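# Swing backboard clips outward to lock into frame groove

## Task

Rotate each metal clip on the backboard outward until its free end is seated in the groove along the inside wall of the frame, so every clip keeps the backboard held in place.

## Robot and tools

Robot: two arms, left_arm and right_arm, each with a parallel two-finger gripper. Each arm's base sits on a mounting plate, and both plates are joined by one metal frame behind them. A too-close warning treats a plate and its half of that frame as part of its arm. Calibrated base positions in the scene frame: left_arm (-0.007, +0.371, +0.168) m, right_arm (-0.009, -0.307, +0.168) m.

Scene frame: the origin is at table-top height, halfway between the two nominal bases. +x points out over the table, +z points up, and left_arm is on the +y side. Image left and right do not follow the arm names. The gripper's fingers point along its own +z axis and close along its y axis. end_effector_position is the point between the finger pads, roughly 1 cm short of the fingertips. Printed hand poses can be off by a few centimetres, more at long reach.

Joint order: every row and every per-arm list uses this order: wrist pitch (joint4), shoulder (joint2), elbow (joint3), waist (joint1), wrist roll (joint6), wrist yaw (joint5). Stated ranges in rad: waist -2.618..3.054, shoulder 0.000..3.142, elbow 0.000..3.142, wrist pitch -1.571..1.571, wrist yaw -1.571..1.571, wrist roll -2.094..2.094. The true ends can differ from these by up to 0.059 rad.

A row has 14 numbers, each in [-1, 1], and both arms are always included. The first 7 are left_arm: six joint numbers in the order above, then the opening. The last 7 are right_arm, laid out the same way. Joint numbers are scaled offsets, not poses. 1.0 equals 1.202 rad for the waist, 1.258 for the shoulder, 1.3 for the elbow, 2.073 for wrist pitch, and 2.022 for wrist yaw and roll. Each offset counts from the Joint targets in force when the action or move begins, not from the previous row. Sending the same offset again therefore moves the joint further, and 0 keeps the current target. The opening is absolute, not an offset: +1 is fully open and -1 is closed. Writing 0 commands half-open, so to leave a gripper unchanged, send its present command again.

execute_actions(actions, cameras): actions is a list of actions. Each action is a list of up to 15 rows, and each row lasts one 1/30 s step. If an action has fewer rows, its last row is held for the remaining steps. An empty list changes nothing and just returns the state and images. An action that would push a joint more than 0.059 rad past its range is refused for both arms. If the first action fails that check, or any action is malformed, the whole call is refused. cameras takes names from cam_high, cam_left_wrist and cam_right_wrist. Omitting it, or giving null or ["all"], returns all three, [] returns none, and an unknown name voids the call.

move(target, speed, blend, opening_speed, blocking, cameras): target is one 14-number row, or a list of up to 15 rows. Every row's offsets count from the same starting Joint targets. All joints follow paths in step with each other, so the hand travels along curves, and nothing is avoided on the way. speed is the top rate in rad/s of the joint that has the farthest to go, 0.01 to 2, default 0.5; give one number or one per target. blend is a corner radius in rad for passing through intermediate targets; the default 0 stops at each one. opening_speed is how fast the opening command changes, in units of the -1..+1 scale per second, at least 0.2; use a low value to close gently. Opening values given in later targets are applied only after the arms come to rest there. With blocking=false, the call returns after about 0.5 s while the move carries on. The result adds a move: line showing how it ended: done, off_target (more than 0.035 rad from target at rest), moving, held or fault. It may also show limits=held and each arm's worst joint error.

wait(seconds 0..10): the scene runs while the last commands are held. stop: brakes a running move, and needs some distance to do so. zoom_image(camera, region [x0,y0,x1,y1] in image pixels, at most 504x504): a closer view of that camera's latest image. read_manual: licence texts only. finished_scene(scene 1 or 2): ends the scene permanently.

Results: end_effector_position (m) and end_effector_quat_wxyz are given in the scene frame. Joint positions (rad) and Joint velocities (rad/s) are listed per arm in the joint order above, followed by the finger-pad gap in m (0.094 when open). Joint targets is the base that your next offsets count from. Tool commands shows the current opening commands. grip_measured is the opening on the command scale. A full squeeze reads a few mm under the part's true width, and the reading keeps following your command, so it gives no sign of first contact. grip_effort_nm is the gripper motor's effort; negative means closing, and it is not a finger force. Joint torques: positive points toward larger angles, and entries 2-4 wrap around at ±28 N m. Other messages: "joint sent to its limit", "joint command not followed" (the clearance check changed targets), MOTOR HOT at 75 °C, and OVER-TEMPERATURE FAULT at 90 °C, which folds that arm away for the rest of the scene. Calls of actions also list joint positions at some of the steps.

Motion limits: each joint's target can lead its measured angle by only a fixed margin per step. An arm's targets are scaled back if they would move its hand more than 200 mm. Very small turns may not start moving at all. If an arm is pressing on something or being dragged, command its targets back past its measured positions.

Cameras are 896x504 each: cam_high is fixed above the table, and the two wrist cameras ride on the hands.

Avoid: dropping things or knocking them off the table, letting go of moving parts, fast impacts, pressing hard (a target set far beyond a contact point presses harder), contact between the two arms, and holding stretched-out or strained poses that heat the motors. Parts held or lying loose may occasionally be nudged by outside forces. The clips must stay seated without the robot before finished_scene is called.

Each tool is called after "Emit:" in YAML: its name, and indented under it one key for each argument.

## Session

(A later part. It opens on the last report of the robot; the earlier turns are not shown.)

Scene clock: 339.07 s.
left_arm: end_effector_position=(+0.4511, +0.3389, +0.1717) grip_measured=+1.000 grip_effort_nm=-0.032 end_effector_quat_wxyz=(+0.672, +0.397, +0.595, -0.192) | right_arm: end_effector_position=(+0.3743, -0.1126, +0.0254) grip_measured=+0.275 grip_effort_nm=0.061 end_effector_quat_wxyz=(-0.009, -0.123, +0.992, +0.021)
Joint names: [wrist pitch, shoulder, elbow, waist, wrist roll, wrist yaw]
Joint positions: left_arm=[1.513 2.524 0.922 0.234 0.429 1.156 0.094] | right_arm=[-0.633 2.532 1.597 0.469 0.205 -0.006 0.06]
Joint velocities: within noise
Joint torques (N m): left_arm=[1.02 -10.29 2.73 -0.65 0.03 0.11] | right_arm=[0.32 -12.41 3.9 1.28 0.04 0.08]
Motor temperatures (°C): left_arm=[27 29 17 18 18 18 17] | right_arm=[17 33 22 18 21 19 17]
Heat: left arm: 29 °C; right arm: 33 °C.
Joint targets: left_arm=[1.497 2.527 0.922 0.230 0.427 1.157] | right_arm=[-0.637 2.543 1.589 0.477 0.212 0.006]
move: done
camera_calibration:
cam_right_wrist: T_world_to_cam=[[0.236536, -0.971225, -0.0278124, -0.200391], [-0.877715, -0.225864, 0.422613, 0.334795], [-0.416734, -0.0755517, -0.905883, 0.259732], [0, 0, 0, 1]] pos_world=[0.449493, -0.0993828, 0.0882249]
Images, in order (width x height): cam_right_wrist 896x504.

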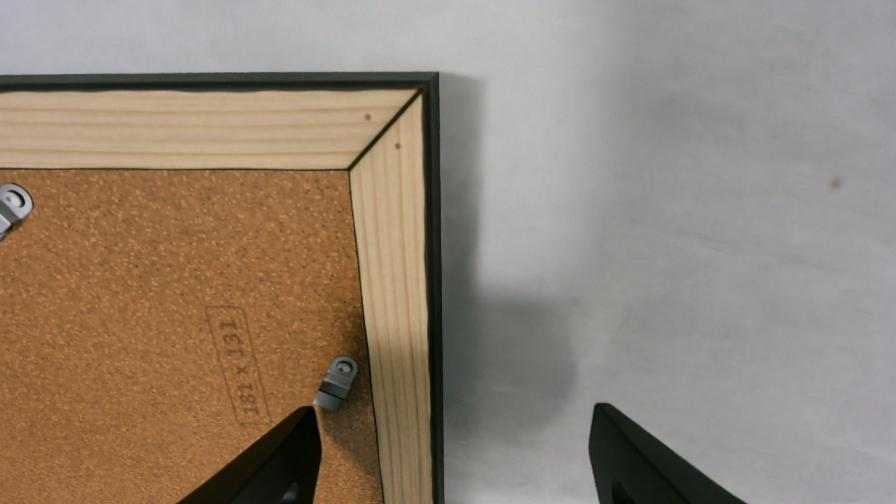

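Emit:
move:
  target: [0,0,0,0,0,0,1,0,0.0056,0,0,0,0,0.277]
  speed: 0.1
  cameras: ["cam_right_wrist"]

Emit:
zoom_image:
  camera: "cam_right_wrist"
  region: [240, 300, 460, 504]

Scene clock: 345.07 s.
left_arm: end_effector_position=(+0.4511, +0.3389, +0.1717) grip_measured=+1.000 grip_effort_nm=-0.032 end_effector_quat_wxyz=(+0.672, +0.397, +0.595, -0.192) | right_arm: end_effector_position=(+0.3743, -0.1126, +0.0254) grip_measured=+0.275 grip_effort_nm=0.066 end_effector_quat_wxyz=(-0.009, -0.123, +0.992, +0.021)
Joint names: [wrist pitch, shoulder, elbow, waist, wrist roll, wrist yaw]
Joint positions: left_arm=[1.513 2.524 0.922 0.234 0.429 1.156 0.094] | right_arm=[-0.633 2.532 1.597 0.469 0.206 -0.006 0.06]
Joint velocities: within noise
Joint torques (N m): left_arm=[1.01 -10.29 2.86 -0.7 0.03 0.13] | right_arm=[0.33 -11.85 3.86 1.26 0.04 0.09]
Motor temperatures (°C): left_arm=[27 29 17 18 18 18 17] | right_arm=[17 31 22 18 21 19 17]
Heat: left arm: 29 °C; right arm: 31 °C.
Joint targets: left_arm=[1.497 2.527 0.922 0.230 0.427 1.157] | right_arm=[-0.637 2.550 1.589 0.477 0.212 0.006]
move: done
camera_calibration:
cam_right_wrist: T_world_to_cam=[[0.236171, -0.971324, -0.027435, -0.200341], [-0.877865, -0.225382, 0.422559, 0.33492], [-0.416625, -0.075712, -0.90592, 0.259679], [0, 0, 0, 1]] pos_world=[0.449519, -0.0994504, 0.0882286]
Images, in order (width x height): cam_right_wrist 896x504.

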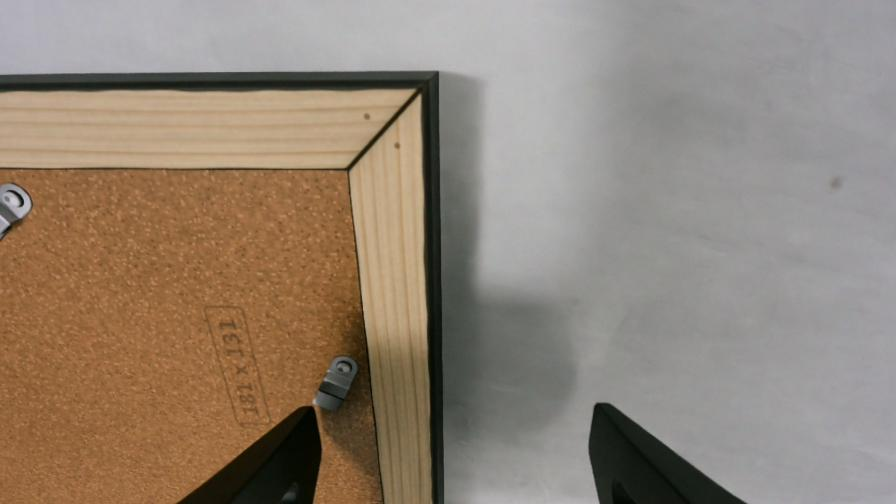

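Scaled by 2.291.

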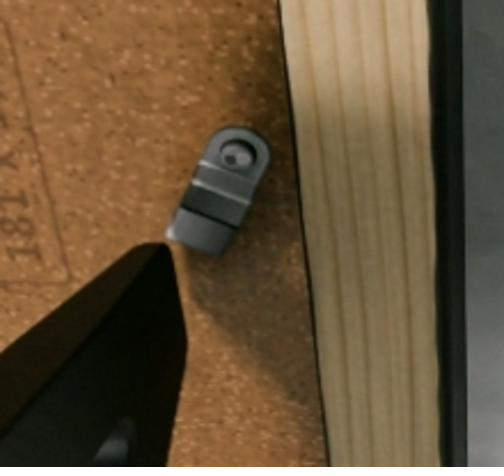

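Emit:
move:
  target:
    - [0,0,0,0,0,0,1,0,-0.06,0,0,0,0,0.277]
    - [0,0,0,0,0,0,1,0,0.0016,0,0,0,0,0.277]
  speed: 0.15
  cameras: ["cam_right_wrist"]

Emit:
zoom_image:
  camera: "cam_right_wrist"
  region: [240, 300, 460, 504]

Scene clock: 351.87 s.
left_arm: end_effector_position=(+0.4511, +0.3389, +0.1717) grip_measured=+1.000 grip_effort_nm=-0.032 end_effector_quat_wxyz=(+0.672, +0.397, +0.595, -0.192) | right_arm: end_effector_position=(+0.3727, -0.1133, +0.0229) grip_measured=+0.275 grip_effort_nm=0.061 end_effector_quat_wxyz=(-0.012, -0.123, +0.992, +0.020)
Joint names: [wrist pitch, shoulder, elbow, waist, wrist roll, wrist yaw]
Joint positions: left_arm=[1.513 2.524 0.922 0.234 0.429 1.156 0.094] | right_arm=[-0.633 2.539 1.597 0.469 0.206 -0.006 0.06]
Joint velocities: within noise
Joint torques (N m): left_arm=[1.04 -10.39 2.91 -0.65 0.03 0.11] | right_arm=[0.31 -12.18 3.9 1.31 0.03 0.09]
Motor temperatures (°C): left_arm=[28 29 17 18 18 18 17] | right_arm=[17 30 22 18 21 19 17]
Heat: left arm: 29 °C; right arm: 30 °C.
Joint targets: left_arm=[1.497 2.527 0.922 0.230 0.427 1.157] | right_arm=[-0.637 2.552 1.589 0.477 0.212 0.006]
move: done
camera_calibration:
cam_right_wrist: T_world_to_cam=[[0.236264, -0.971339, -0.0260595, -0.200742], [-0.875328, -0.224401, 0.428305, 0.33348], [-0.421877, -0.0783823, -0.903258, 0.258314], [0, 0, 0, 1]] pos_world=[0.448309, -0.0999078, 0.0852614]
Images, in order (width x height): cam_right_wrist 896x504.

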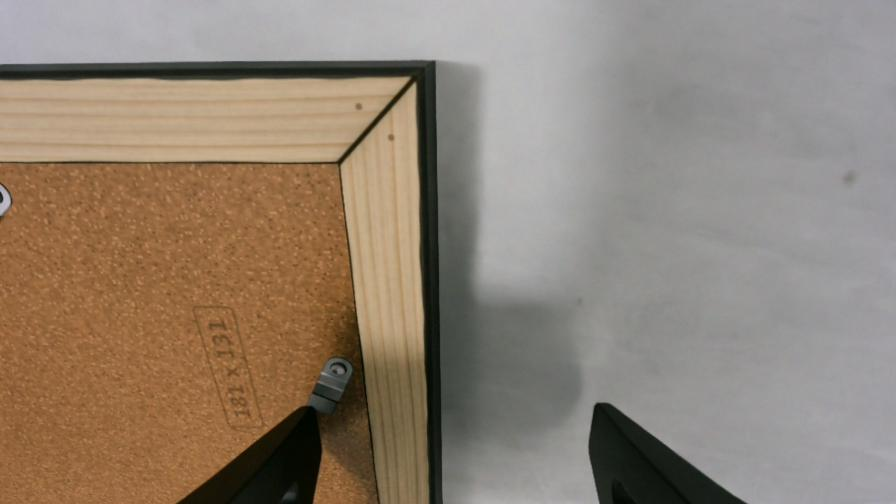

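Scaled by 2.291.

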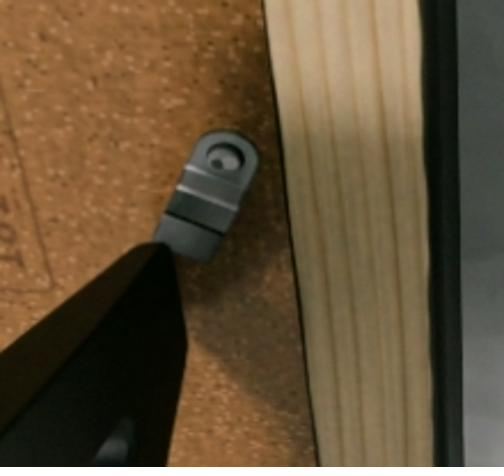

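Emit:
move:
  target: [0,0,0,0,0,0,1,0,0,0,-0.0208,0,0,0.277]
  speed: 0.1
  cameras: ["cam_right_wrist"]

Emit:
zoom_image:
  camera: "cam_right_wrist"
  region: [240, 300, 460, 504]

Scene clock: 360.47 s.
left_arm: end_effector_position=(+0.4511, +0.3389, +0.1717) grip_measured=+1.000 grip_effort_nm=-0.017 end_effector_quat_wxyz=(+0.672, +0.397, +0.595, -0.192) | right_arm: end_effector_position=(+0.3751, -0.1181, +0.0227) grip_measured=+0.275 grip_effort_nm=0.071 end_effector_quat_wxyz=(-0.012, -0.117, +0.993, +0.020)
Joint names: [wrist pitch, shoulder, elbow, waist, wrist roll, wrist yaw]
Joint positions: left_arm=[1.513 2.524 0.922 0.234 0.429 1.156 0.094] | right_arm=[-0.633 2.539 1.597 0.457 0.206 -0.006 0.06]
Joint velocities: within noise
Joint torques (N m): left_arm=[1.03 -10.29 2.78 -0.58 0.01 0.12] | right_arm=[0.32 -12.25 3.85 0.16 0.03 0.07]
Motor temperatures (°C): left_arm=[28 29 17 18 18 18 17] | right_arm=[17 29 22 18 21 19 17]
Heat: left arm: 29 °C; right arm: 29 °C.
Joint targets: left_arm=[1.497 2.527 0.922 0.230 0.427 1.157] | right_arm=[-0.637 2.552 1.589 0.452 0.212 0.005]
move: done
camera_calibration:
cam_right_wrist: T_world_to_cam=[[0.224016, -0.974242, -0.0258769, -0.201776], [-0.877903, -0.213252, 0.42873, 0.336814], [-0.423205, -0.0733252, -0.903062, 0.259824], [0, 0, 0, 1]] pos_world=[0.45085, -0.105701, 0.0850131]
Images, in order (width x height): cam_right_wrist 896x504.

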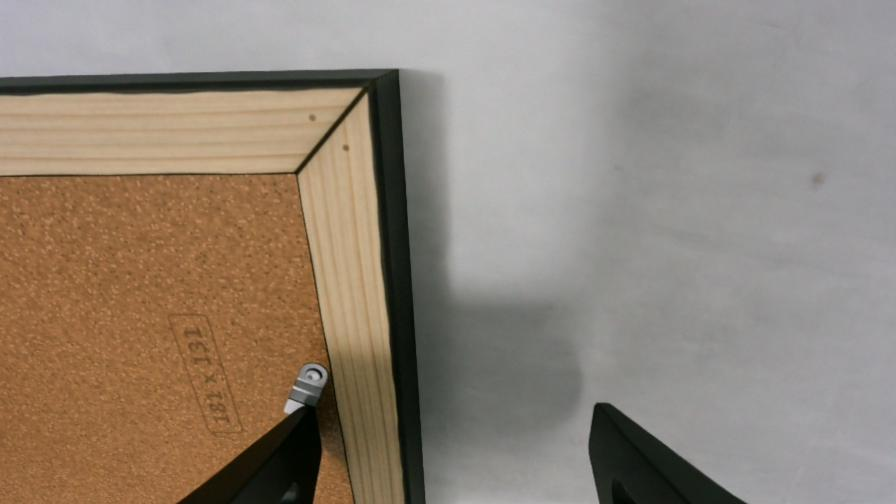

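Scaled by 2.291.

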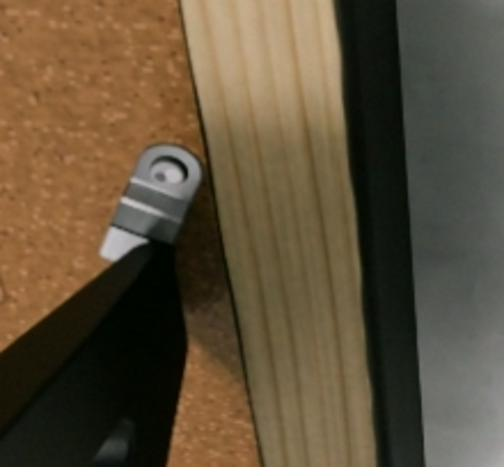

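Emit:
move:
  target:
    - [0,0,0,0,0,0,1,0,-0.0493,0,0,0,0,0.277]
    - [0,0,0,0,0,0,1,0,-0.0493,0.0546,0.0233,0,0,0.277]
    - [0,0,0,0,0,0,1,0,-0.0493,0.0138,0.0233,0,0,0.277]
    - [0,0,0,0,0,0,1,0,0.0095,0.0138,0.0233,0,0,0.277]
  speed: 0.15
  cameras: ["cam_right_wrist"]

Emit:
zoom_image:
  camera: "cam_right_wrist"
  region: [240, 300, 460, 504]

Scene clock: 386.17 s.
left_arm: end_effector_position=(+0.4511, +0.3389, +0.1717) grip_measured=+1.000 grip_effort_nm=-0.032 end_effector_quat_wxyz=(+0.672, +0.397, +0.595, -0.192) | right_arm: end_effector_position=(+0.3758, -0.1100, +0.0213) grip_measured=+0.275 grip_effort_nm=0.061 end_effector_quat_wxyz=(-0.009, -0.125, +0.992, +0.020)
Joint names: [wrist pitch, shoulder, elbow, waist, wrist roll, wrist yaw]
Joint positions: left_arm=[1.513 2.524 0.922 0.234 0.429 1.156 0.094] | right_arm=[-0.635 2.552 1.617 0.473 0.206 -0.005 0.06]
Joint velocities: within noise
Joint torques (N m): left_arm=[1.07 -10.32 2.77 -0.8 -0.01 0.1] | right_arm=[0.33 -12.38 3.82 1.22 0.03 0.07]
Motor temperatures (°C): left_arm=[28 29 17 18 18 18 17] | right_arm=[17 29 22 18 21 19 17]
Heat: left arm: 29 °C; right arm: 29 °C.
Joint targets: left_arm=[1.497 2.527 0.922 0.230 0.427 1.157] | right_arm=[-0.637 2.564 1.607 0.480 0.212 0.006]
move: done
camera_calibration:
cam_right_wrist: T_world_to_cam=[[0.239908, -0.970436, -0.0264202, -0.199613], [-0.876601, -0.228245, 0.423645, 0.337719], [-0.41715, -0.0784759, -0.905443, 0.256729], [0, 0, 0, 1]] pos_world=[0.451029, -0.096482, 0.084107]
Images, in order (width x height): cam_right_wrist 896x504.

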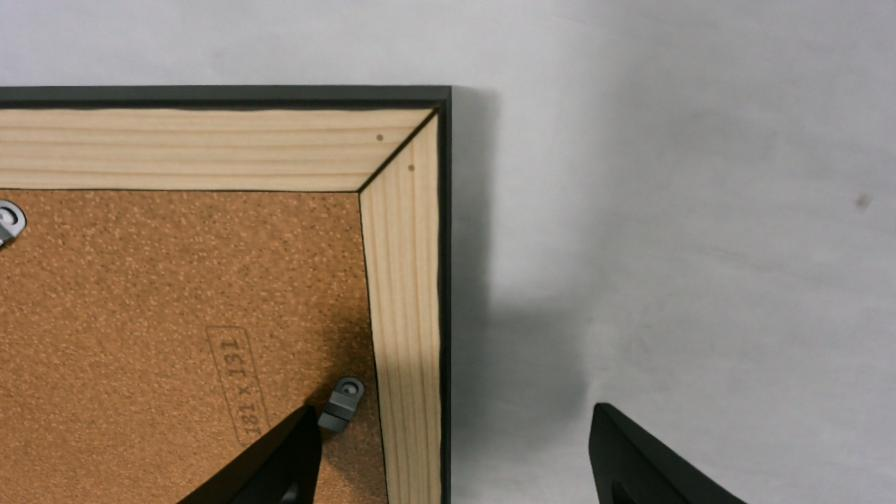

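Scaled by 2.291.

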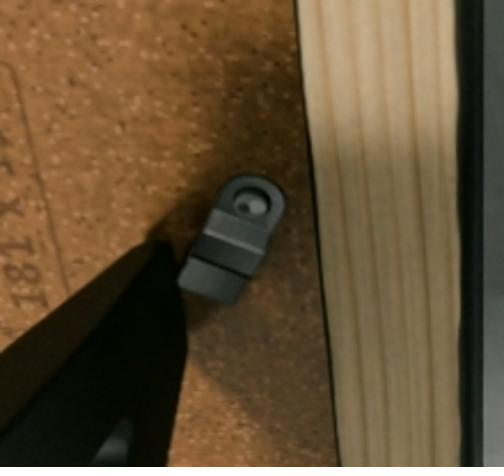

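Emit:
move:
  target: [0,0,0,0,0,0,1,0,0,0,-0.0283,0,0,0.277]
  speed: 0.1
  cameras: ["cam_right_wrist"]

Emit:
zoom_image:
  camera: "cam_right_wrist"
  region: [240, 300, 460, 504]

Scene clock: 390.67 s.
left_arm: end_effector_position=(+0.4511, +0.3389, +0.1717) grip_measured=+1.000 grip_effort_nm=-0.032 end_effector_quat_wxyz=(+0.672, +0.397, +0.595, -0.192) | right_arm: end_effector_position=(+0.3789, -0.1163, +0.0210) grip_measured=+0.275 grip_effort_nm=0.056 end_effector_quat_wxyz=(-0.010, -0.117, +0.993, +0.021)
Joint names: [wrist pitch, shoulder, elbow, waist, wrist roll, wrist yaw]
Joint positions: left_arm=[1.513 2.524 0.922 0.234 0.429 1.156 0.094] | right_arm=[-0.635 2.552 1.617 0.457 0.206 -0.006 0.06]
Joint velocities: within noise
Joint torques (N m): left_arm=[1.05 -10.19 2.73 -0.76 0 0.08] | right_arm=[0.33 -12.37 3.82 -0.38 0.02 0.07]
Motor temperatures (°C): left_arm=[28 29 17 18 18 18 17] | right_arm=[17 29 22 18 21 19 17]
Heat: left arm: 29 °C; right arm: 29 °C.
Joint targets: left_arm=[1.497 2.527 0.922 0.230 0.427 1.157] | right_arm=[-0.637 2.564 1.607 0.446 0.212 0.006]
move: done
camera_calibration:
cam_right_wrist: T_world_to_cam=[[0.22356, -0.974297, -0.0276683, -0.200689], [-0.879796, -0.213931, 0.42449, 0.34194], [-0.419499, -0.0705566, -0.90501, 0.259065], [0, 0, 0, 1]] pos_world=[0.454381, -0.1041, 0.0837534]
Images, in order (width x height): cam_right_wrist 896x504.

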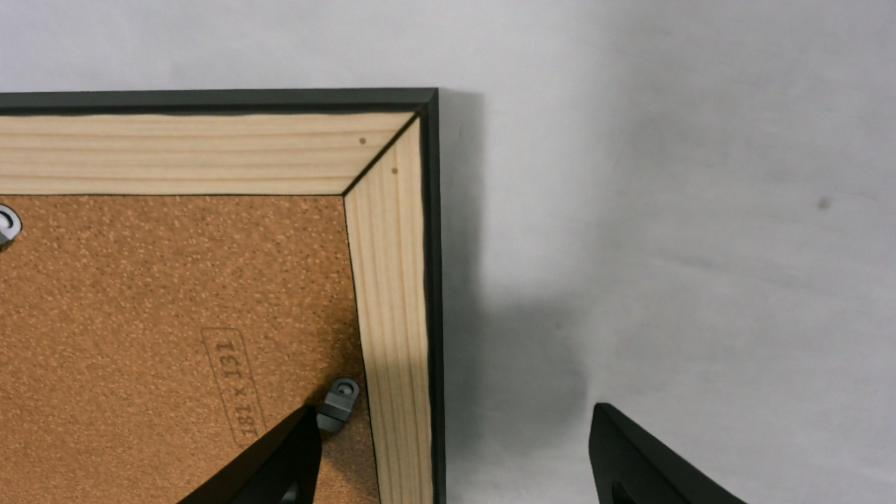

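Scaled by 2.291.

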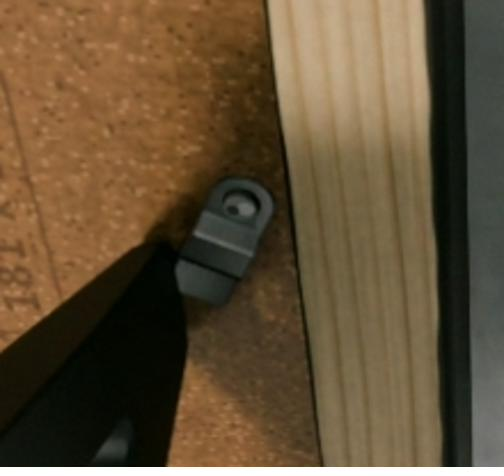

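Emit:
move:
  target:
    - [0,0,0,0,0,0,1,0,-0.0469,0,0,0,0,0.277]
    - [0,0,0,0,0,0,1,-0.0068,-0.0469,0.0638,0.0246,0,0,0.277]
    - [0,0,0,0,0,0,1,-0.0068,-0.0469,0.0204,0.0246,0,0,0.277]
    - [0,0,0,0,0,0,1,-0.0068,0.0095,0.0204,0.0246,0,0,0.277]
  speed: 0.15
  cameras: ["cam_right_wrist"]

Emit:
zoom_image:
  camera: "cam_right_wrist"
  region: [240, 300, 460, 504]

Scene clock: 426.60 s.
left_arm: end_effector_position=(+0.4511, +0.3389, +0.1717) grip_measured=+1.000 grip_effort_nm=-0.027 end_effector_quat_wxyz=(+0.672, +0.397, +0.595, -0.192) | right_arm: end_effector_position=(+0.3811, -0.1098, +0.0216) grip_measured=+0.275 grip_effort_nm=0.051 end_effector_quat_wxyz=(-0.008, -0.122, +0.992, +0.021)
Joint names: [wrist pitch, shoulder, elbow, waist, wrist roll, wrist yaw]
Joint positions: left_arm=[1.513 2.524 0.922 0.234 0.429 1.156 0.094] | right_arm=[-0.646 2.563 1.643 0.468 0.206 -0.005 0.06]
Joint velocities: within noise
Joint torques (N m): left_arm=[1.05 -10.22 2.78 -0.68 -0.01 0.06] | right_arm=[0.32 -12.41 3.82 1.29 0.02 0.07]
Motor temperatures (°C): left_arm=[28 30 17 18 18 18 17] | right_arm=[17 31 22 18 21 19 17]
Heat: left arm: 30 °C; right arm: 31 °C.
Joint targets: left_arm=[1.497 2.527 0.922 0.230 0.427 1.157] | right_arm=[-0.651 2.576 1.634 0.476 0.212 0.006]
move: done
camera_calibration:
cam_right_wrist: T_world_to_cam=[[0.234668, -0.971688, -0.0274465, -0.198751], [-0.878995, -0.224169, 0.420851, 0.343763], [-0.415088, -0.0746346, -0.906715, 0.258886], [0, 0, 0, 1]] pos_world=[0.456267, -0.0967408, 0.0846073]
Images, in order (width x height): cam_right_wrist 896x504.

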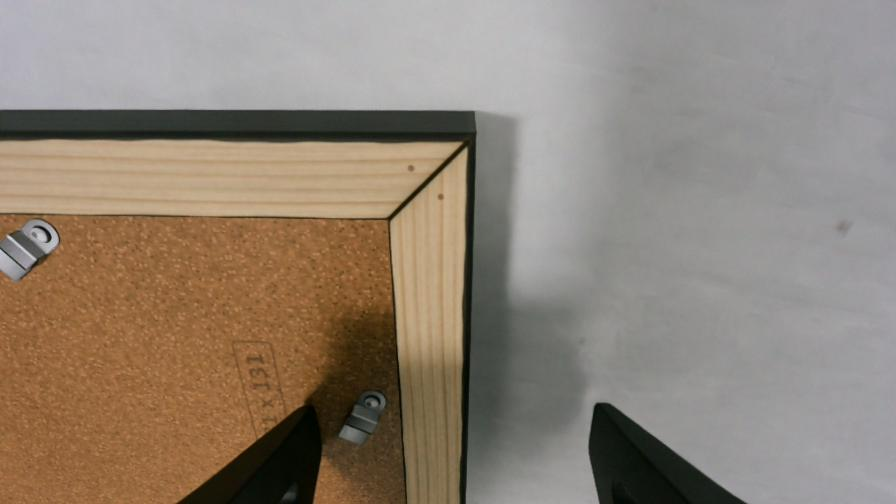

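Scaled by 2.291.

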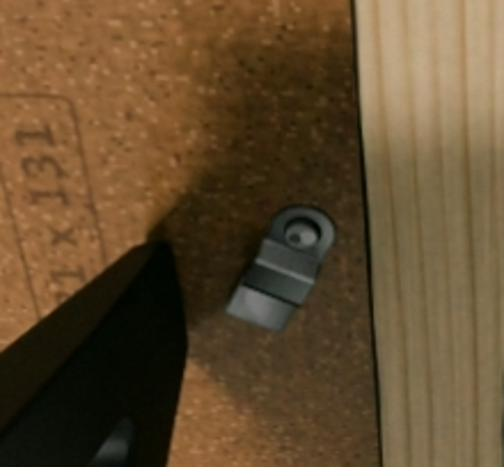

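Emit:
move:
  target: [0,0,0,0,0,0,1,0,0,0,0,0,0,-0.35]
  opening_speed: 0.2
  cameras: ["cam_right_wrist"]

Emit:
zoom_image:
  camera: "cam_right_wrist"
  region: [300, 300, 520, 504]

Scene clock: 438.40 s.
left_arm: end_effector_position=(+0.4511, +0.3389, +0.1717) grip_measured=+1.000 grip_effort_nm=-0.027 end_effector_quat_wxyz=(+0.672, +0.397, +0.595, -0.192) | right_arm: end_effector_position=(+0.3799, -0.1073, +0.0217) grip_measured=-0.348 grip_effort_nm=-0.164 end_effector_quat_wxyz=(-0.008, -0.125, +0.992, +0.023)
Joint names: [wrist pitch, shoulder, elbow, waist, wrist roll, wrist yaw]
Joint positions: left_arm=[1.513 2.524 0.922 0.234 0.429 1.156 0.094] | right_arm=[-0.646 2.563 1.643 0.473 0.206 -0.009 0.031]
Joint velocities: within noise
Joint torques (N m): left_arm=[1.01 -10.24 2.78 -0.58 -0.02 0.1] | right_arm=[0.31 -12.49 3.86 0.81 0.02 0.11]
Motor temperatures (°C): left_arm=[28 30 17 18 18 18 17] | right_arm=[17 31 22 18 21 19 17]
Heat: left arm: 30 °C; right arm: 31 °C.
Joint targets: left_arm=[1.497 2.527 0.922 0.230 0.427 1.157] | right_arm=[-0.651 2.576 1.634 0.475 0.212 0.005]
move: done
camera_calibration:
cam_right_wrist: T_world_to_cam=[[0.239055, -0.970491, -0.03161, -0.197512], [-0.877247, -0.229814, 0.421454, 0.341917], [-0.416282, -0.0730207, -0.906299, 0.259287], [0, 0, 0, 1]] pos_world=[0.455098, -0.0941728, 0.0846454]
Images, in order (width x height): cam_right_wrist 896x504.

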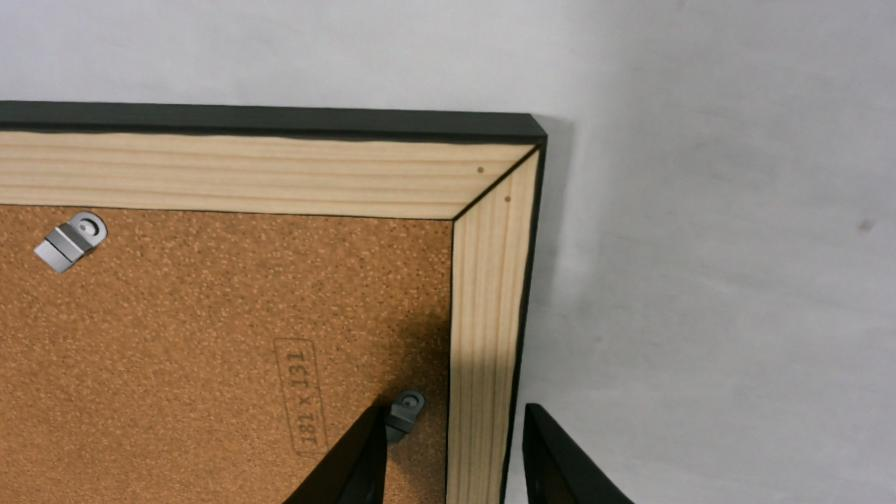

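Scaled by 2.291.

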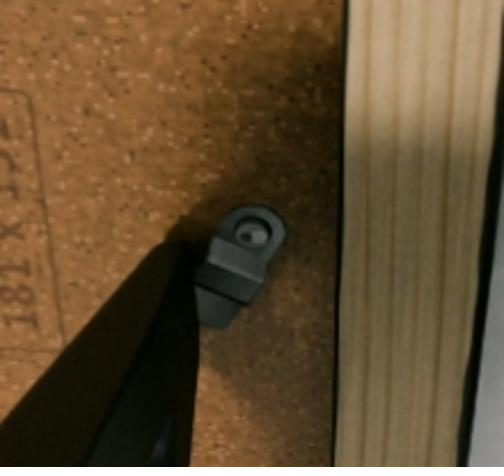

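Emit:
move:
  target: [0,0,0,0,0,0,1,0,0,0,0,0,0,-0.55]
  opening_speed: 0.2
  cameras: ["cam_right_wrist"]

Emit:
zoom_image:
  camera: "cam_right_wrist"
  region: [340, 300, 560, 504]

Scene clock: 442.70 s.
left_arm: end_effector_position=(+0.4511, +0.3389, +0.1717) grip_measured=+1.000 grip_effort_nm=-0.032 end_effector_quat_wxyz=(+0.672, +0.397, +0.595, -0.192) | right_arm: end_effector_position=(+0.3800, -0.1085, +0.0217) grip_measured=-0.547 grip_effort_nm=-0.212 end_effector_quat_wxyz=(-0.008, -0.125, +0.992, +0.020)
Joint names: [wrist pitch, shoulder, elbow, waist, wrist roll, wrist yaw]
Joint positions: left_arm=[1.513 2.524 0.922 0.234 0.429 1.156 0.094] | right_arm=[-0.648 2.563 1.643 0.473 0.206 -0.003 0.021]
Joint velocities: within noise
Joint torques (N m): left_arm=[1.04 -10.28 2.74 -0.7 0.02 0.15] | right_arm=[0.33 -12.46 3.84 0.85 0.04 0.05]
Motor temperatures (°C): left_arm=[28 30 17 18 18 18 17] | right_arm=[17 31 22 18 21 19 17]
Heat: left arm: 30 °C; right arm: 31 °C.
Joint targets: left_arm=[1.497 2.527 0.922 0.230 0.427 1.157] | right_arm=[-0.651 2.576 1.634 0.475 0.212 0.006]
move: done
camera_calibration:
cam_right_wrist: T_world_to_cam=[[0.239168, -0.97065, -0.0252434, -0.198873], [-0.877639, -0.227226, 0.422041, 0.342129], [-0.41539, -0.0787839, -0.906225, 0.258212], [0, 0, 0, 1]] pos_world=[0.455088, -0.0949531, 0.084586]
Images, in order (width x height): cam_right_wrist 896x504.

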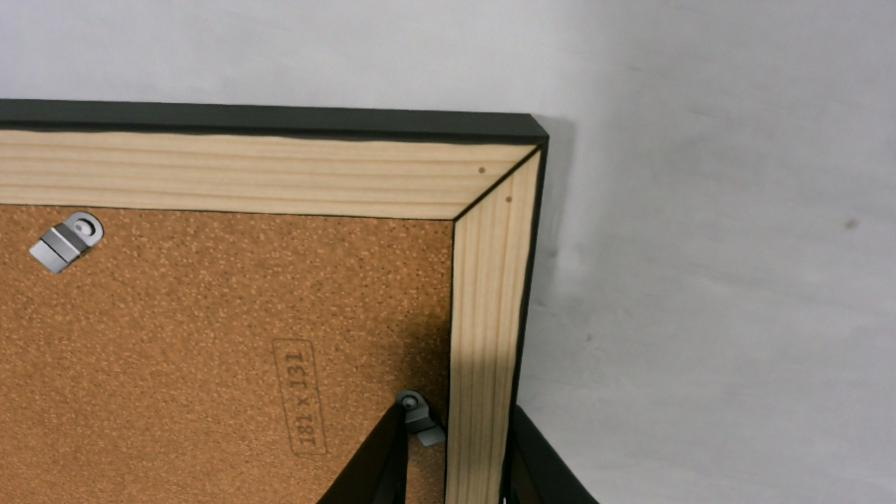

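Scaled by 2.291.

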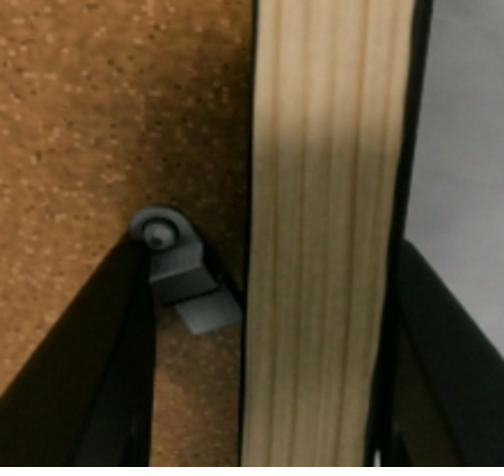

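Emit:
move:
  target: [0,0,0,0,0,0,1,0,0,0,0,0,0,-0.68]
  opening_speed: 0.2
  cameras: ["cam_right_wrist"]

Emit:
zoom_image:
  camera: "cam_right_wrist"
  region: [340, 300, 560, 504]

Scene clock: 447.70 s.
left_arm: end_effector_position=(+0.4511, +0.3389, +0.1717) grip_measured=+1.000 grip_effort_nm=-0.017 end_effector_quat_wxyz=(+0.672, +0.397, +0.595, -0.192) | right_arm: end_effector_position=(+0.3800, -0.1099, +0.0216) grip_measured=-0.672 grip_effort_nm=-0.462 end_effector_quat_wxyz=(-0.008, -0.122, +0.992, +0.016)
Joint names: [wrist pitch, shoulder, elbow, waist, wrist roll, wrist yaw]
Joint positions: left_arm=[1.513 2.524 0.922 0.234 0.429 1.156 0.094] | right_arm=[-0.65 2.563 1.643 0.473 0.211 0.004 0.015]
Joint velocities: within noise
Joint torques (N m): left_arm=[1.02 -10.3 2.78 -0.8 0.01 0.1] | right_arm=[0.36 -12.49 3.86 0.83 -0.02 -0.03]
Motor temperatures (°C): left_arm=[28 30 17 18 18 18 17] | right_arm=[17 31 22 18 21 19 17]
Heat: left arm: 30 °C; right arm: 31 °C.
Joint targets: left_arm=[1.497 2.527 0.922 0.230 0.427 1.157] | right_arm=[-0.651 2.576 1.634 0.475 0.212 0.006]
move: done
camera_calibration:
cam_right_wrist: T_world_to_cam=[[0.234863, -0.971869, -0.0176184, -0.198919], [-0.879052, -0.220099, 0.422876, 0.343181], [-0.414858, -0.0838304, -0.906016, 0.257321], [0, 0, 0, 1]] pos_world=[0.455145, -0.0962186, 0.0845087]
Images, in order (width x height): cam_right_wrist 896x504.

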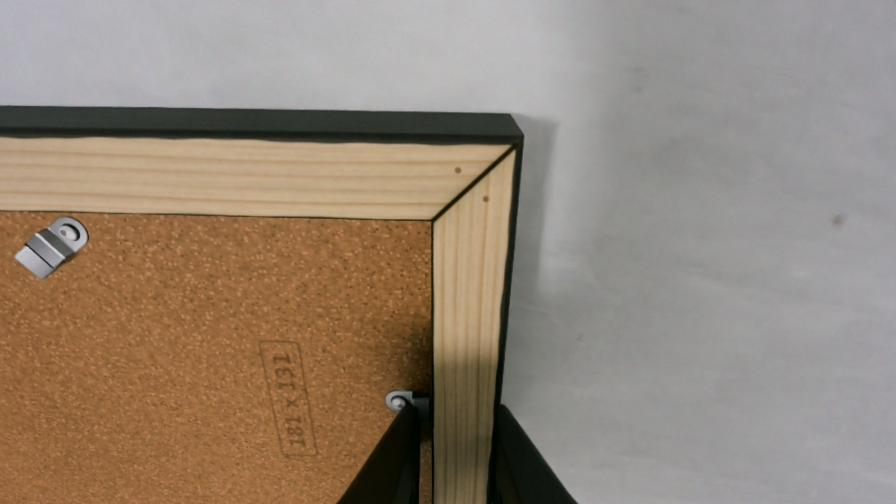

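Scaled by 2.291.

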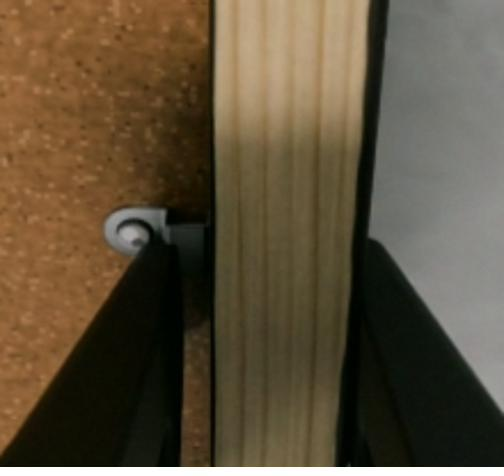

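Emit:
move:
  target:
    - [0,0,0,0,0,0,1,0,0,0,0,0,0,0.277]
    - [0,0,0,0,0,0,1,0,-0.08,0,0,0,0,0.277]
    - [0,0,0,0,0,0,1,-0.1201,0.043,0.3508,0.2429,0.1508,0,0.277]
    - [0,0,0,0,0,0,1,-0.1201,0.043,0.3046,0.2429,0.1508,0,0.277]
    - [0,0,0,0,0,0,1,-0.1201,0.1184,0.3046,0.2429,0.1508,0,0.277]
  speed: [0.3,0.3,0.5,0.3,0.2]
  cameras: ["cam_right_wrist"]

Scene clock: 507.67 s.
left_arm: end_effector_position=(+0.4511, +0.3389, +0.1717) grip_measured=+1.000 grip_effort_nm=-0.027 end_effector_quat_wxyz=(+0.672, +0.397, +0.595, -0.192) | right_arm: end_effector_position=(+0.3447, +0.0306, +0.0440) grip_measured=+0.275 grip_effort_nm=0.061 end_effector_quat_wxyz=(-0.008, -0.121, +0.993, +0.015)
Joint names: [wrist pitch, shoulder, elbow, waist, wrist roll, wrist yaw]
Joint positions: left_arm=[1.513 2.524 0.922 0.234 0.429 1.156 0.094] | right_arm=[-0.895 2.714 2.038 0.769 0.51 0.005 0.06]
Joint velocities: within noise
Joint torques (N m): left_arm=[1.05 -10.25 2.82 -0.69 -0.01 0.1] | right_arm=[0.34 -14.2 4.6 0.49 0.03 -0.03]
Motor temperatures (°C): left_arm=[28 30 17 18 18 18 17] | right_arm=[17 32 22 18 21 19 17]
Heat: left arm: 30 °C; right arm: 32 °C.
Joint targets: left_arm=[1.497 2.527 0.922 0.230 0.427 1.157] | right_arm=[-0.900 2.724 2.030 0.767 0.517 0.005]
move: done
camera_calibration:
cam_right_wrist: T_world_to_cam=[[0.231907, -0.972602, -0.0162872, -0.0527347], [-0.880132, -0.21693, 0.422267, 0.333914], [-0.414231, -0.0835918, -0.906325, 0.274539], [0, 0, 0, 1]] pos_world=[0.419841, 0.0440952, 0.106962]
Images, in order (width x height): cam_right_wrist 896x504.

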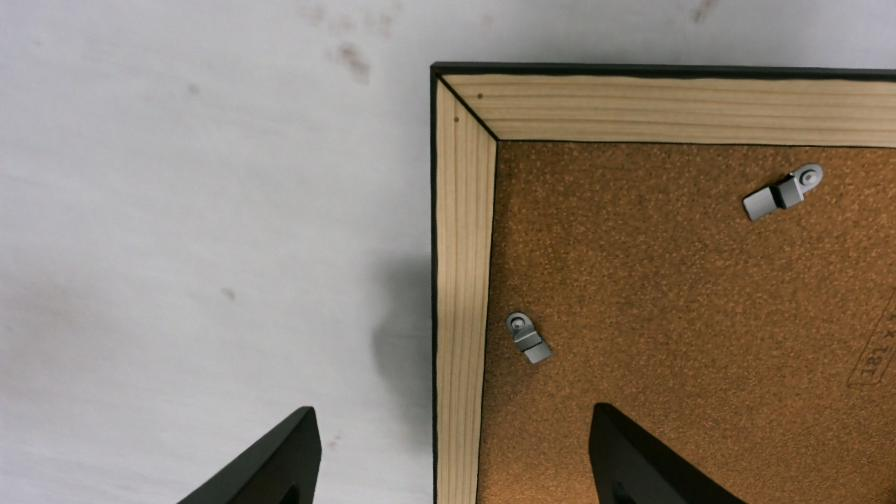

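Emit:
move:
  target:
    - [0,0,0,0,0,0,1,0.0212,-0.0238,0.0692,-0.0125,0,0,0.277]
    - [0,0,0,0,0,0,1,0.0212,-0.0238,0.0238,-0.0125,0,0,0.277]
    - [0,0,0,0,0,0,1,0.0212,0.0477,0.0238,-0.0125,0,0,0.277]
  speed: [0.2,0.2,0.15]
  cameras: ["cam_right_wrist"]

Emit:
zoom_image:
  camera: "cam_right_wrist"
  region: [400, 300, 620, 504]

Scene clock: 531.93 s.
left_arm: end_effector_position=(+0.4511, +0.3389, +0.1717) grip_measured=+1.000 grip_effort_nm=-0.032 end_effector_quat_wxyz=(+0.672, +0.397, +0.595, -0.192) | right_arm: end_effector_position=(+0.3530, +0.0313, +0.0247) grip_measured=+0.275 grip_effort_nm=0.061 end_effector_quat_wxyz=(-0.003, -0.114, +0.993, +0.019)
Joint names: [wrist pitch, shoulder, elbow, waist, wrist roll, wrist yaw]
Joint positions: left_arm=[1.513 2.524 0.922 0.234 0.429 1.156 0.094] | right_arm=[-0.858 2.771 2.071 0.757 0.511 0.005 0.06]
Joint velocities: within noise
Joint torques (N m): left_arm=[1.07 -10.22 2.8 -0.68 -0.01 0.11] | right_arm=[0.42 -13.97 4.45 0.23 0.03 -0.05]
Motor temperatures (°C): left_arm=[28 31 17 18 18 18 17] | right_arm=[17 33 23 18 21 19 17]
Heat: left arm: 31 °C; right arm: 33 °C.
Joint targets: left_arm=[1.497 2.527 0.922 0.230 0.427 1.157] | right_arm=[-0.856 2.785 2.061 0.752 0.517 0.006]
move: done
camera_calibration:
cam_right_wrist: T_world_to_cam=[[0.219332, -0.97539, -0.0225362, -0.0495688], [-0.886716, -0.208921, 0.412415, 0.351774], [-0.406974, -0.0704726, -0.910717, 0.257682], [0, 0, 0, 1]] pos_world=[0.427665, 0.0433036, 0.0884812]
Images, in order (width x height): cam_right_wrist 896x504.

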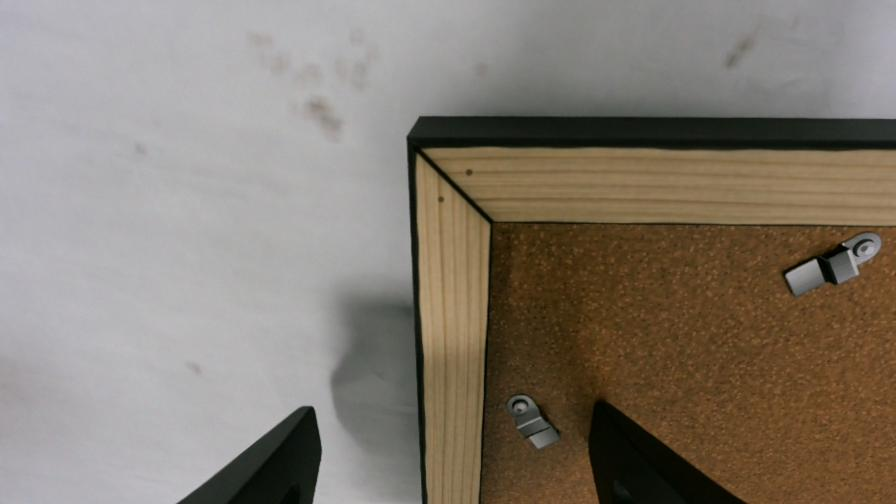

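Scaled by 2.291.

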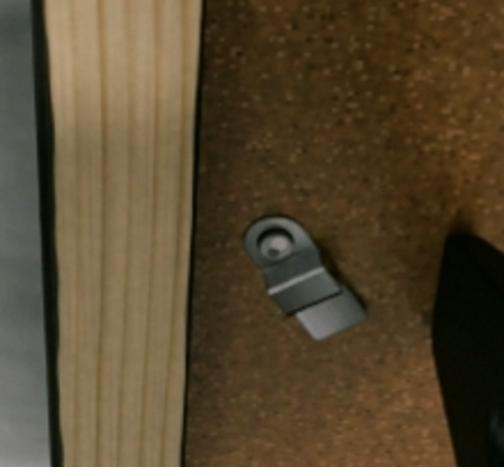

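Emit:
move:
  target:
    - [0,0,0,0,0,0,1,0,-0.0477,0.03,0.0141,0,0,0.277]
    - [0,0,0,0,0,0,1,-0.0005,-0.0477,-0.0069,0.0141,0,0,0.277]
    - [0,0,0,0,0,0,1,-0.0005,0,-0.0069,0.0141,0,0,0.277]
  speed: [0.2,0.2,0.15]
  cameras: ["cam_right_wrist"]

Emit:
zoom_image:
  camera: "cam_right_wrist"
  region: [400, 300, 620, 504]

Scene clock: 546.13 s.
left_arm: end_effector_position=(+0.4511, +0.3389, +0.1717) grip_measured=+1.000 grip_effort_nm=-0.037 end_effector_quat_wxyz=(+0.672, +0.397, +0.595, -0.192) | right_arm: end_effector_position=(+0.3518, +0.0310, +0.0243) grip_measured=+0.275 grip_effort_nm=0.071 end_effector_quat_wxyz=(-0.004, -0.115, +0.993, +0.018)
Joint names: [wrist pitch, shoulder, elbow, waist, wrist roll, wrist yaw]
Joint positions: left_arm=[1.513 2.524 0.922 0.234 0.429 1.156 0.094] | right_arm=[-0.858 2.77 2.067 0.759 0.511 0.005 0.06]
Joint velocities: within noise
Joint torques (N m): left_arm=[1.04 -10.36 2.63 -0.57 -0.01 0.13] | right_arm=[0.4 -13.98 4.03 1.68 0.04 -0.04]
Motor temperatures (°C): left_arm=[28 31 17 18 18 18 17] | right_arm=[17 34 23 18 21 19 17]
Heat: left arm: 31 °C; right arm: 34 °C.
Joint targets: left_arm=[1.497 2.527 0.922 0.230 0.427 1.157] | right_arm=[-0.857 2.785 2.052 0.769 0.517 0.006]
move: done
camera_calibration:
cam_right_wrist: T_world_to_cam=[[0.220508, -0.975154, -0.0212288, -0.0500395], [-0.885657, -0.209294, 0.414497, 0.350448], [-0.408641, -0.0725985, -0.909803, 0.257454], [0, 0, 0, 1]] pos_world=[0.426617, 0.0432411, 0.0879101]
Images, in order (width x height): cam_right_wrist 896x504.

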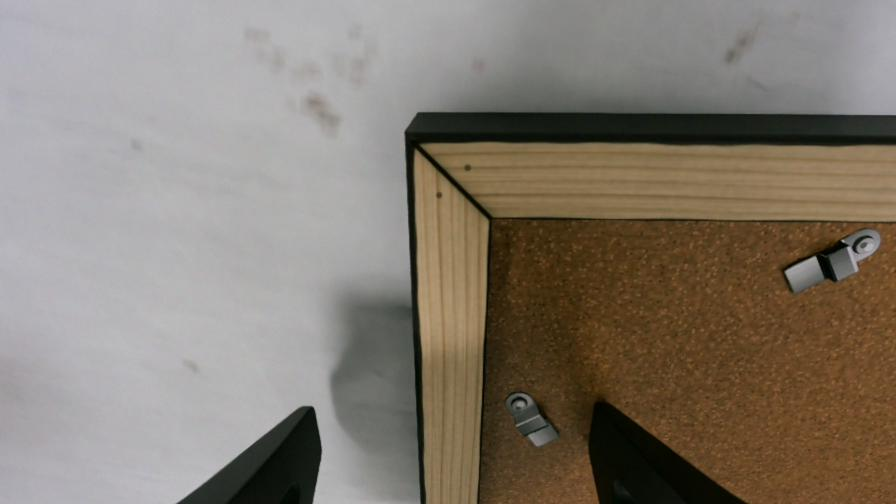

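Scaled by 2.291.

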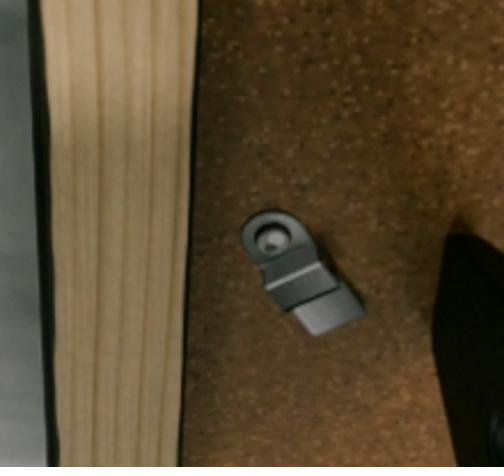

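Emit:
move:
  target:
    - [0,0,0,0,0,0,1,0.018,-0.0477,0.004,-0.032,0,0,0.277]
    - [0,0,0,0,0,0,1,-0.0053,-0.0477,0.004,0.001,0,0,0.277]
    - [0,0,0,0,0,0,1,-0.0053,0.001,0.004,0.001,0,0,0.277]
  speed: [0.2,0.2,0.15]
  cameras: ["cam_right_wrist"]

Emit:
zoom_image:
  camera: "cam_right_wrist"
  region: [400, 300, 620, 504]

Scene clock: 555.80 s.
left_arm: end_effector_position=(+0.4511, +0.3389, +0.1717) grip_measured=+1.000 grip_effort_nm=-0.027 end_effector_quat_wxyz=(+0.672, +0.397, +0.595, -0.192) | right_arm: end_effector_position=(+0.3495, +0.0340, +0.0252) grip_measured=+0.275 grip_effort_nm=0.061 end_effector_quat_wxyz=(-0.003, -0.118, +0.993, +0.019)
Joint names: [wrist pitch, shoulder, elbow, waist, wrist roll, wrist yaw]
Joint positions: left_arm=[1.513 2.524 0.922 0.234 0.429 1.156 0.094] | right_arm=[-0.859 2.769 2.067 0.766 0.512 0.005 0.06]
Joint velocities: within noise
Joint torques (N m): left_arm=[1.06 -10.25 2.66 -0.76 0.02 0.1] | right_arm=[0.3 -13.72 4.37 1.1 0.02 -0.04]
Motor temperatures (°C): left_arm=[28 31 17 18 18 18 17] | right_arm=[17 34 22 18 21 19 17]
Heat: left arm: 31 °C; right arm: 34 °C.
Joint targets: left_arm=[1.497 2.527 0.922 0.230 0.427 1.157] | right_arm=[-0.868 2.786 2.057 0.771 0.517 0.006]
move: done
camera_calibration:
cam_right_wrist: T_world_to_cam=[[0.227172, -0.973608, -0.021907, -0.0489958], [-0.884649, -0.215716, 0.413356, 0.348551], [-0.407172, -0.0745229, -0.910306, 0.257082], [0, 0, 0, 1]] pos_world=[0.424152, 0.0466438, 0.0888741]
Images, in order (width x height): cam_right_wrist 896x504.

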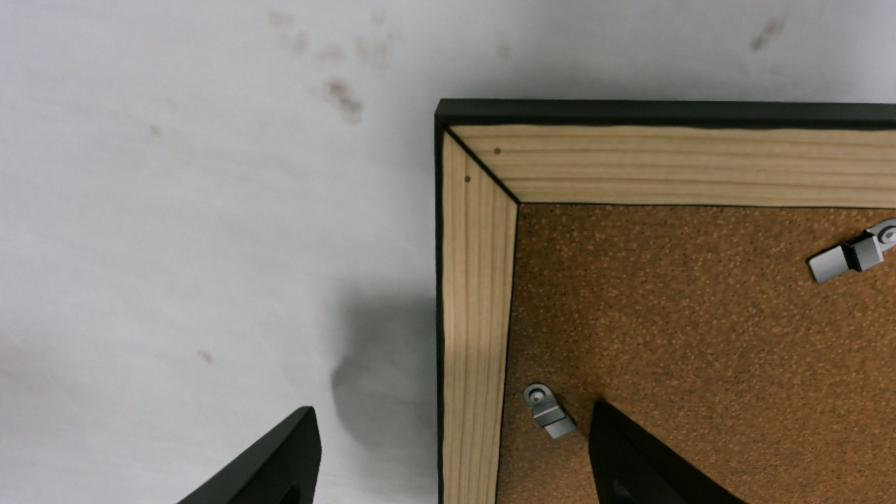

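Scaled by 2.291.

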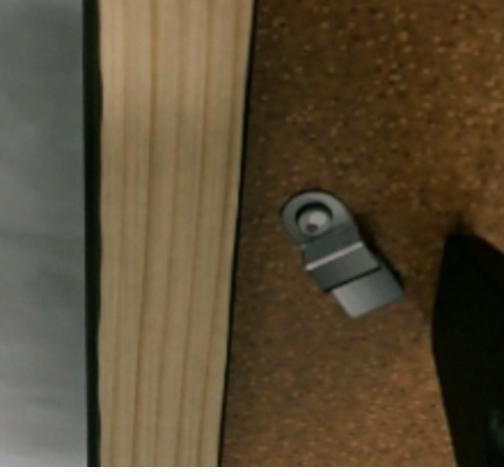

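Emit:
move:
  target:
    - [0,0,0,0,0,0,1,0,0,0.04,0,0,0,0.277]
    - [0,0,0,0,0,0,1,0,0,-0.0085,0,0,0,0.277]
  speed: [0.2,0.15]
  cameras: ["cam_right_wrist"]

Emit:
zoom_image:
  camera: "cam_right_wrist"
  region: [400, 300, 620, 504]

Scene clock: 568.03 s.
left_arm: end_effector_position=(+0.4511, +0.3389, +0.1717) grip_measured=+1.000 grip_effort_nm=-0.032 end_effector_quat_wxyz=(+0.672, +0.397, +0.595, -0.192) | right_arm: end_effector_position=(+0.3479, +0.0325, +0.0239) grip_measured=+0.275 grip_effort_nm=0.066 end_effector_quat_wxyz=(-0.006, -0.119, +0.993, +0.017)
Joint names: [wrist pitch, shoulder, elbow, waist, wrist roll, wrist yaw]
Joint positions: left_arm=[1.513 2.524 0.922 0.234 0.429 1.156 0.094] | right_arm=[-0.862 2.77 2.064 0.766 0.512 0.005 0.06]
Joint velocities: within noise
Joint torques (N m): left_arm=[1.03 -10.33 2.78 -0.7 0.01 0.11] | right_arm=[0.32 -13.79 3.82 1.06 0.02 -0.03]
Motor temperatures (°C): left_arm=[28 31 17 18 18 18 17] | right_arm=[17 33 22 18 21 19 17]
Heat: left arm: 31 °C; right arm: 33 °C.
Joint targets: left_arm=[1.497 2.527 0.922 0.230 0.427 1.157] | right_arm=[-0.868 2.786 2.046 0.771 0.517 0.006]
move: done
camera_calibration:
cam_right_wrist: T_world_to_cam=[[0.227344, -0.973642, -0.0183076, -0.0501978], [-0.882381, -0.213915, 0.4191, 0.346347], [-0.411969, -0.0791257, -0.907756, 0.256936], [0, 0, 0, 1]] pos_world=[0.422872, 0.0455445, 0.0871625]
Images, in order (width x height): cam_right_wrist 896x504.

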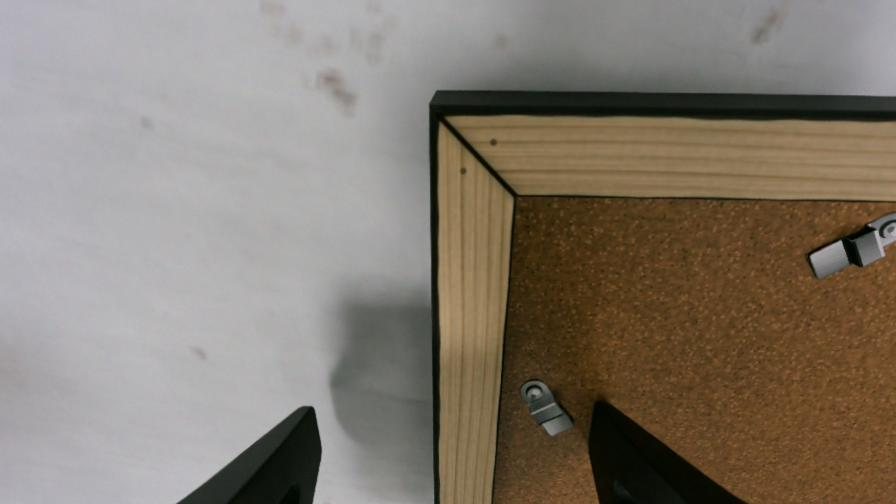

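Scaled by 2.291.

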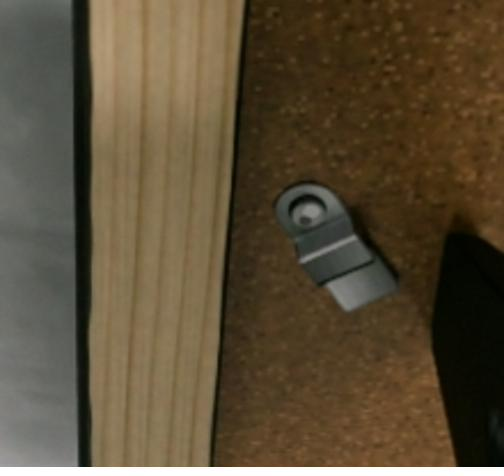

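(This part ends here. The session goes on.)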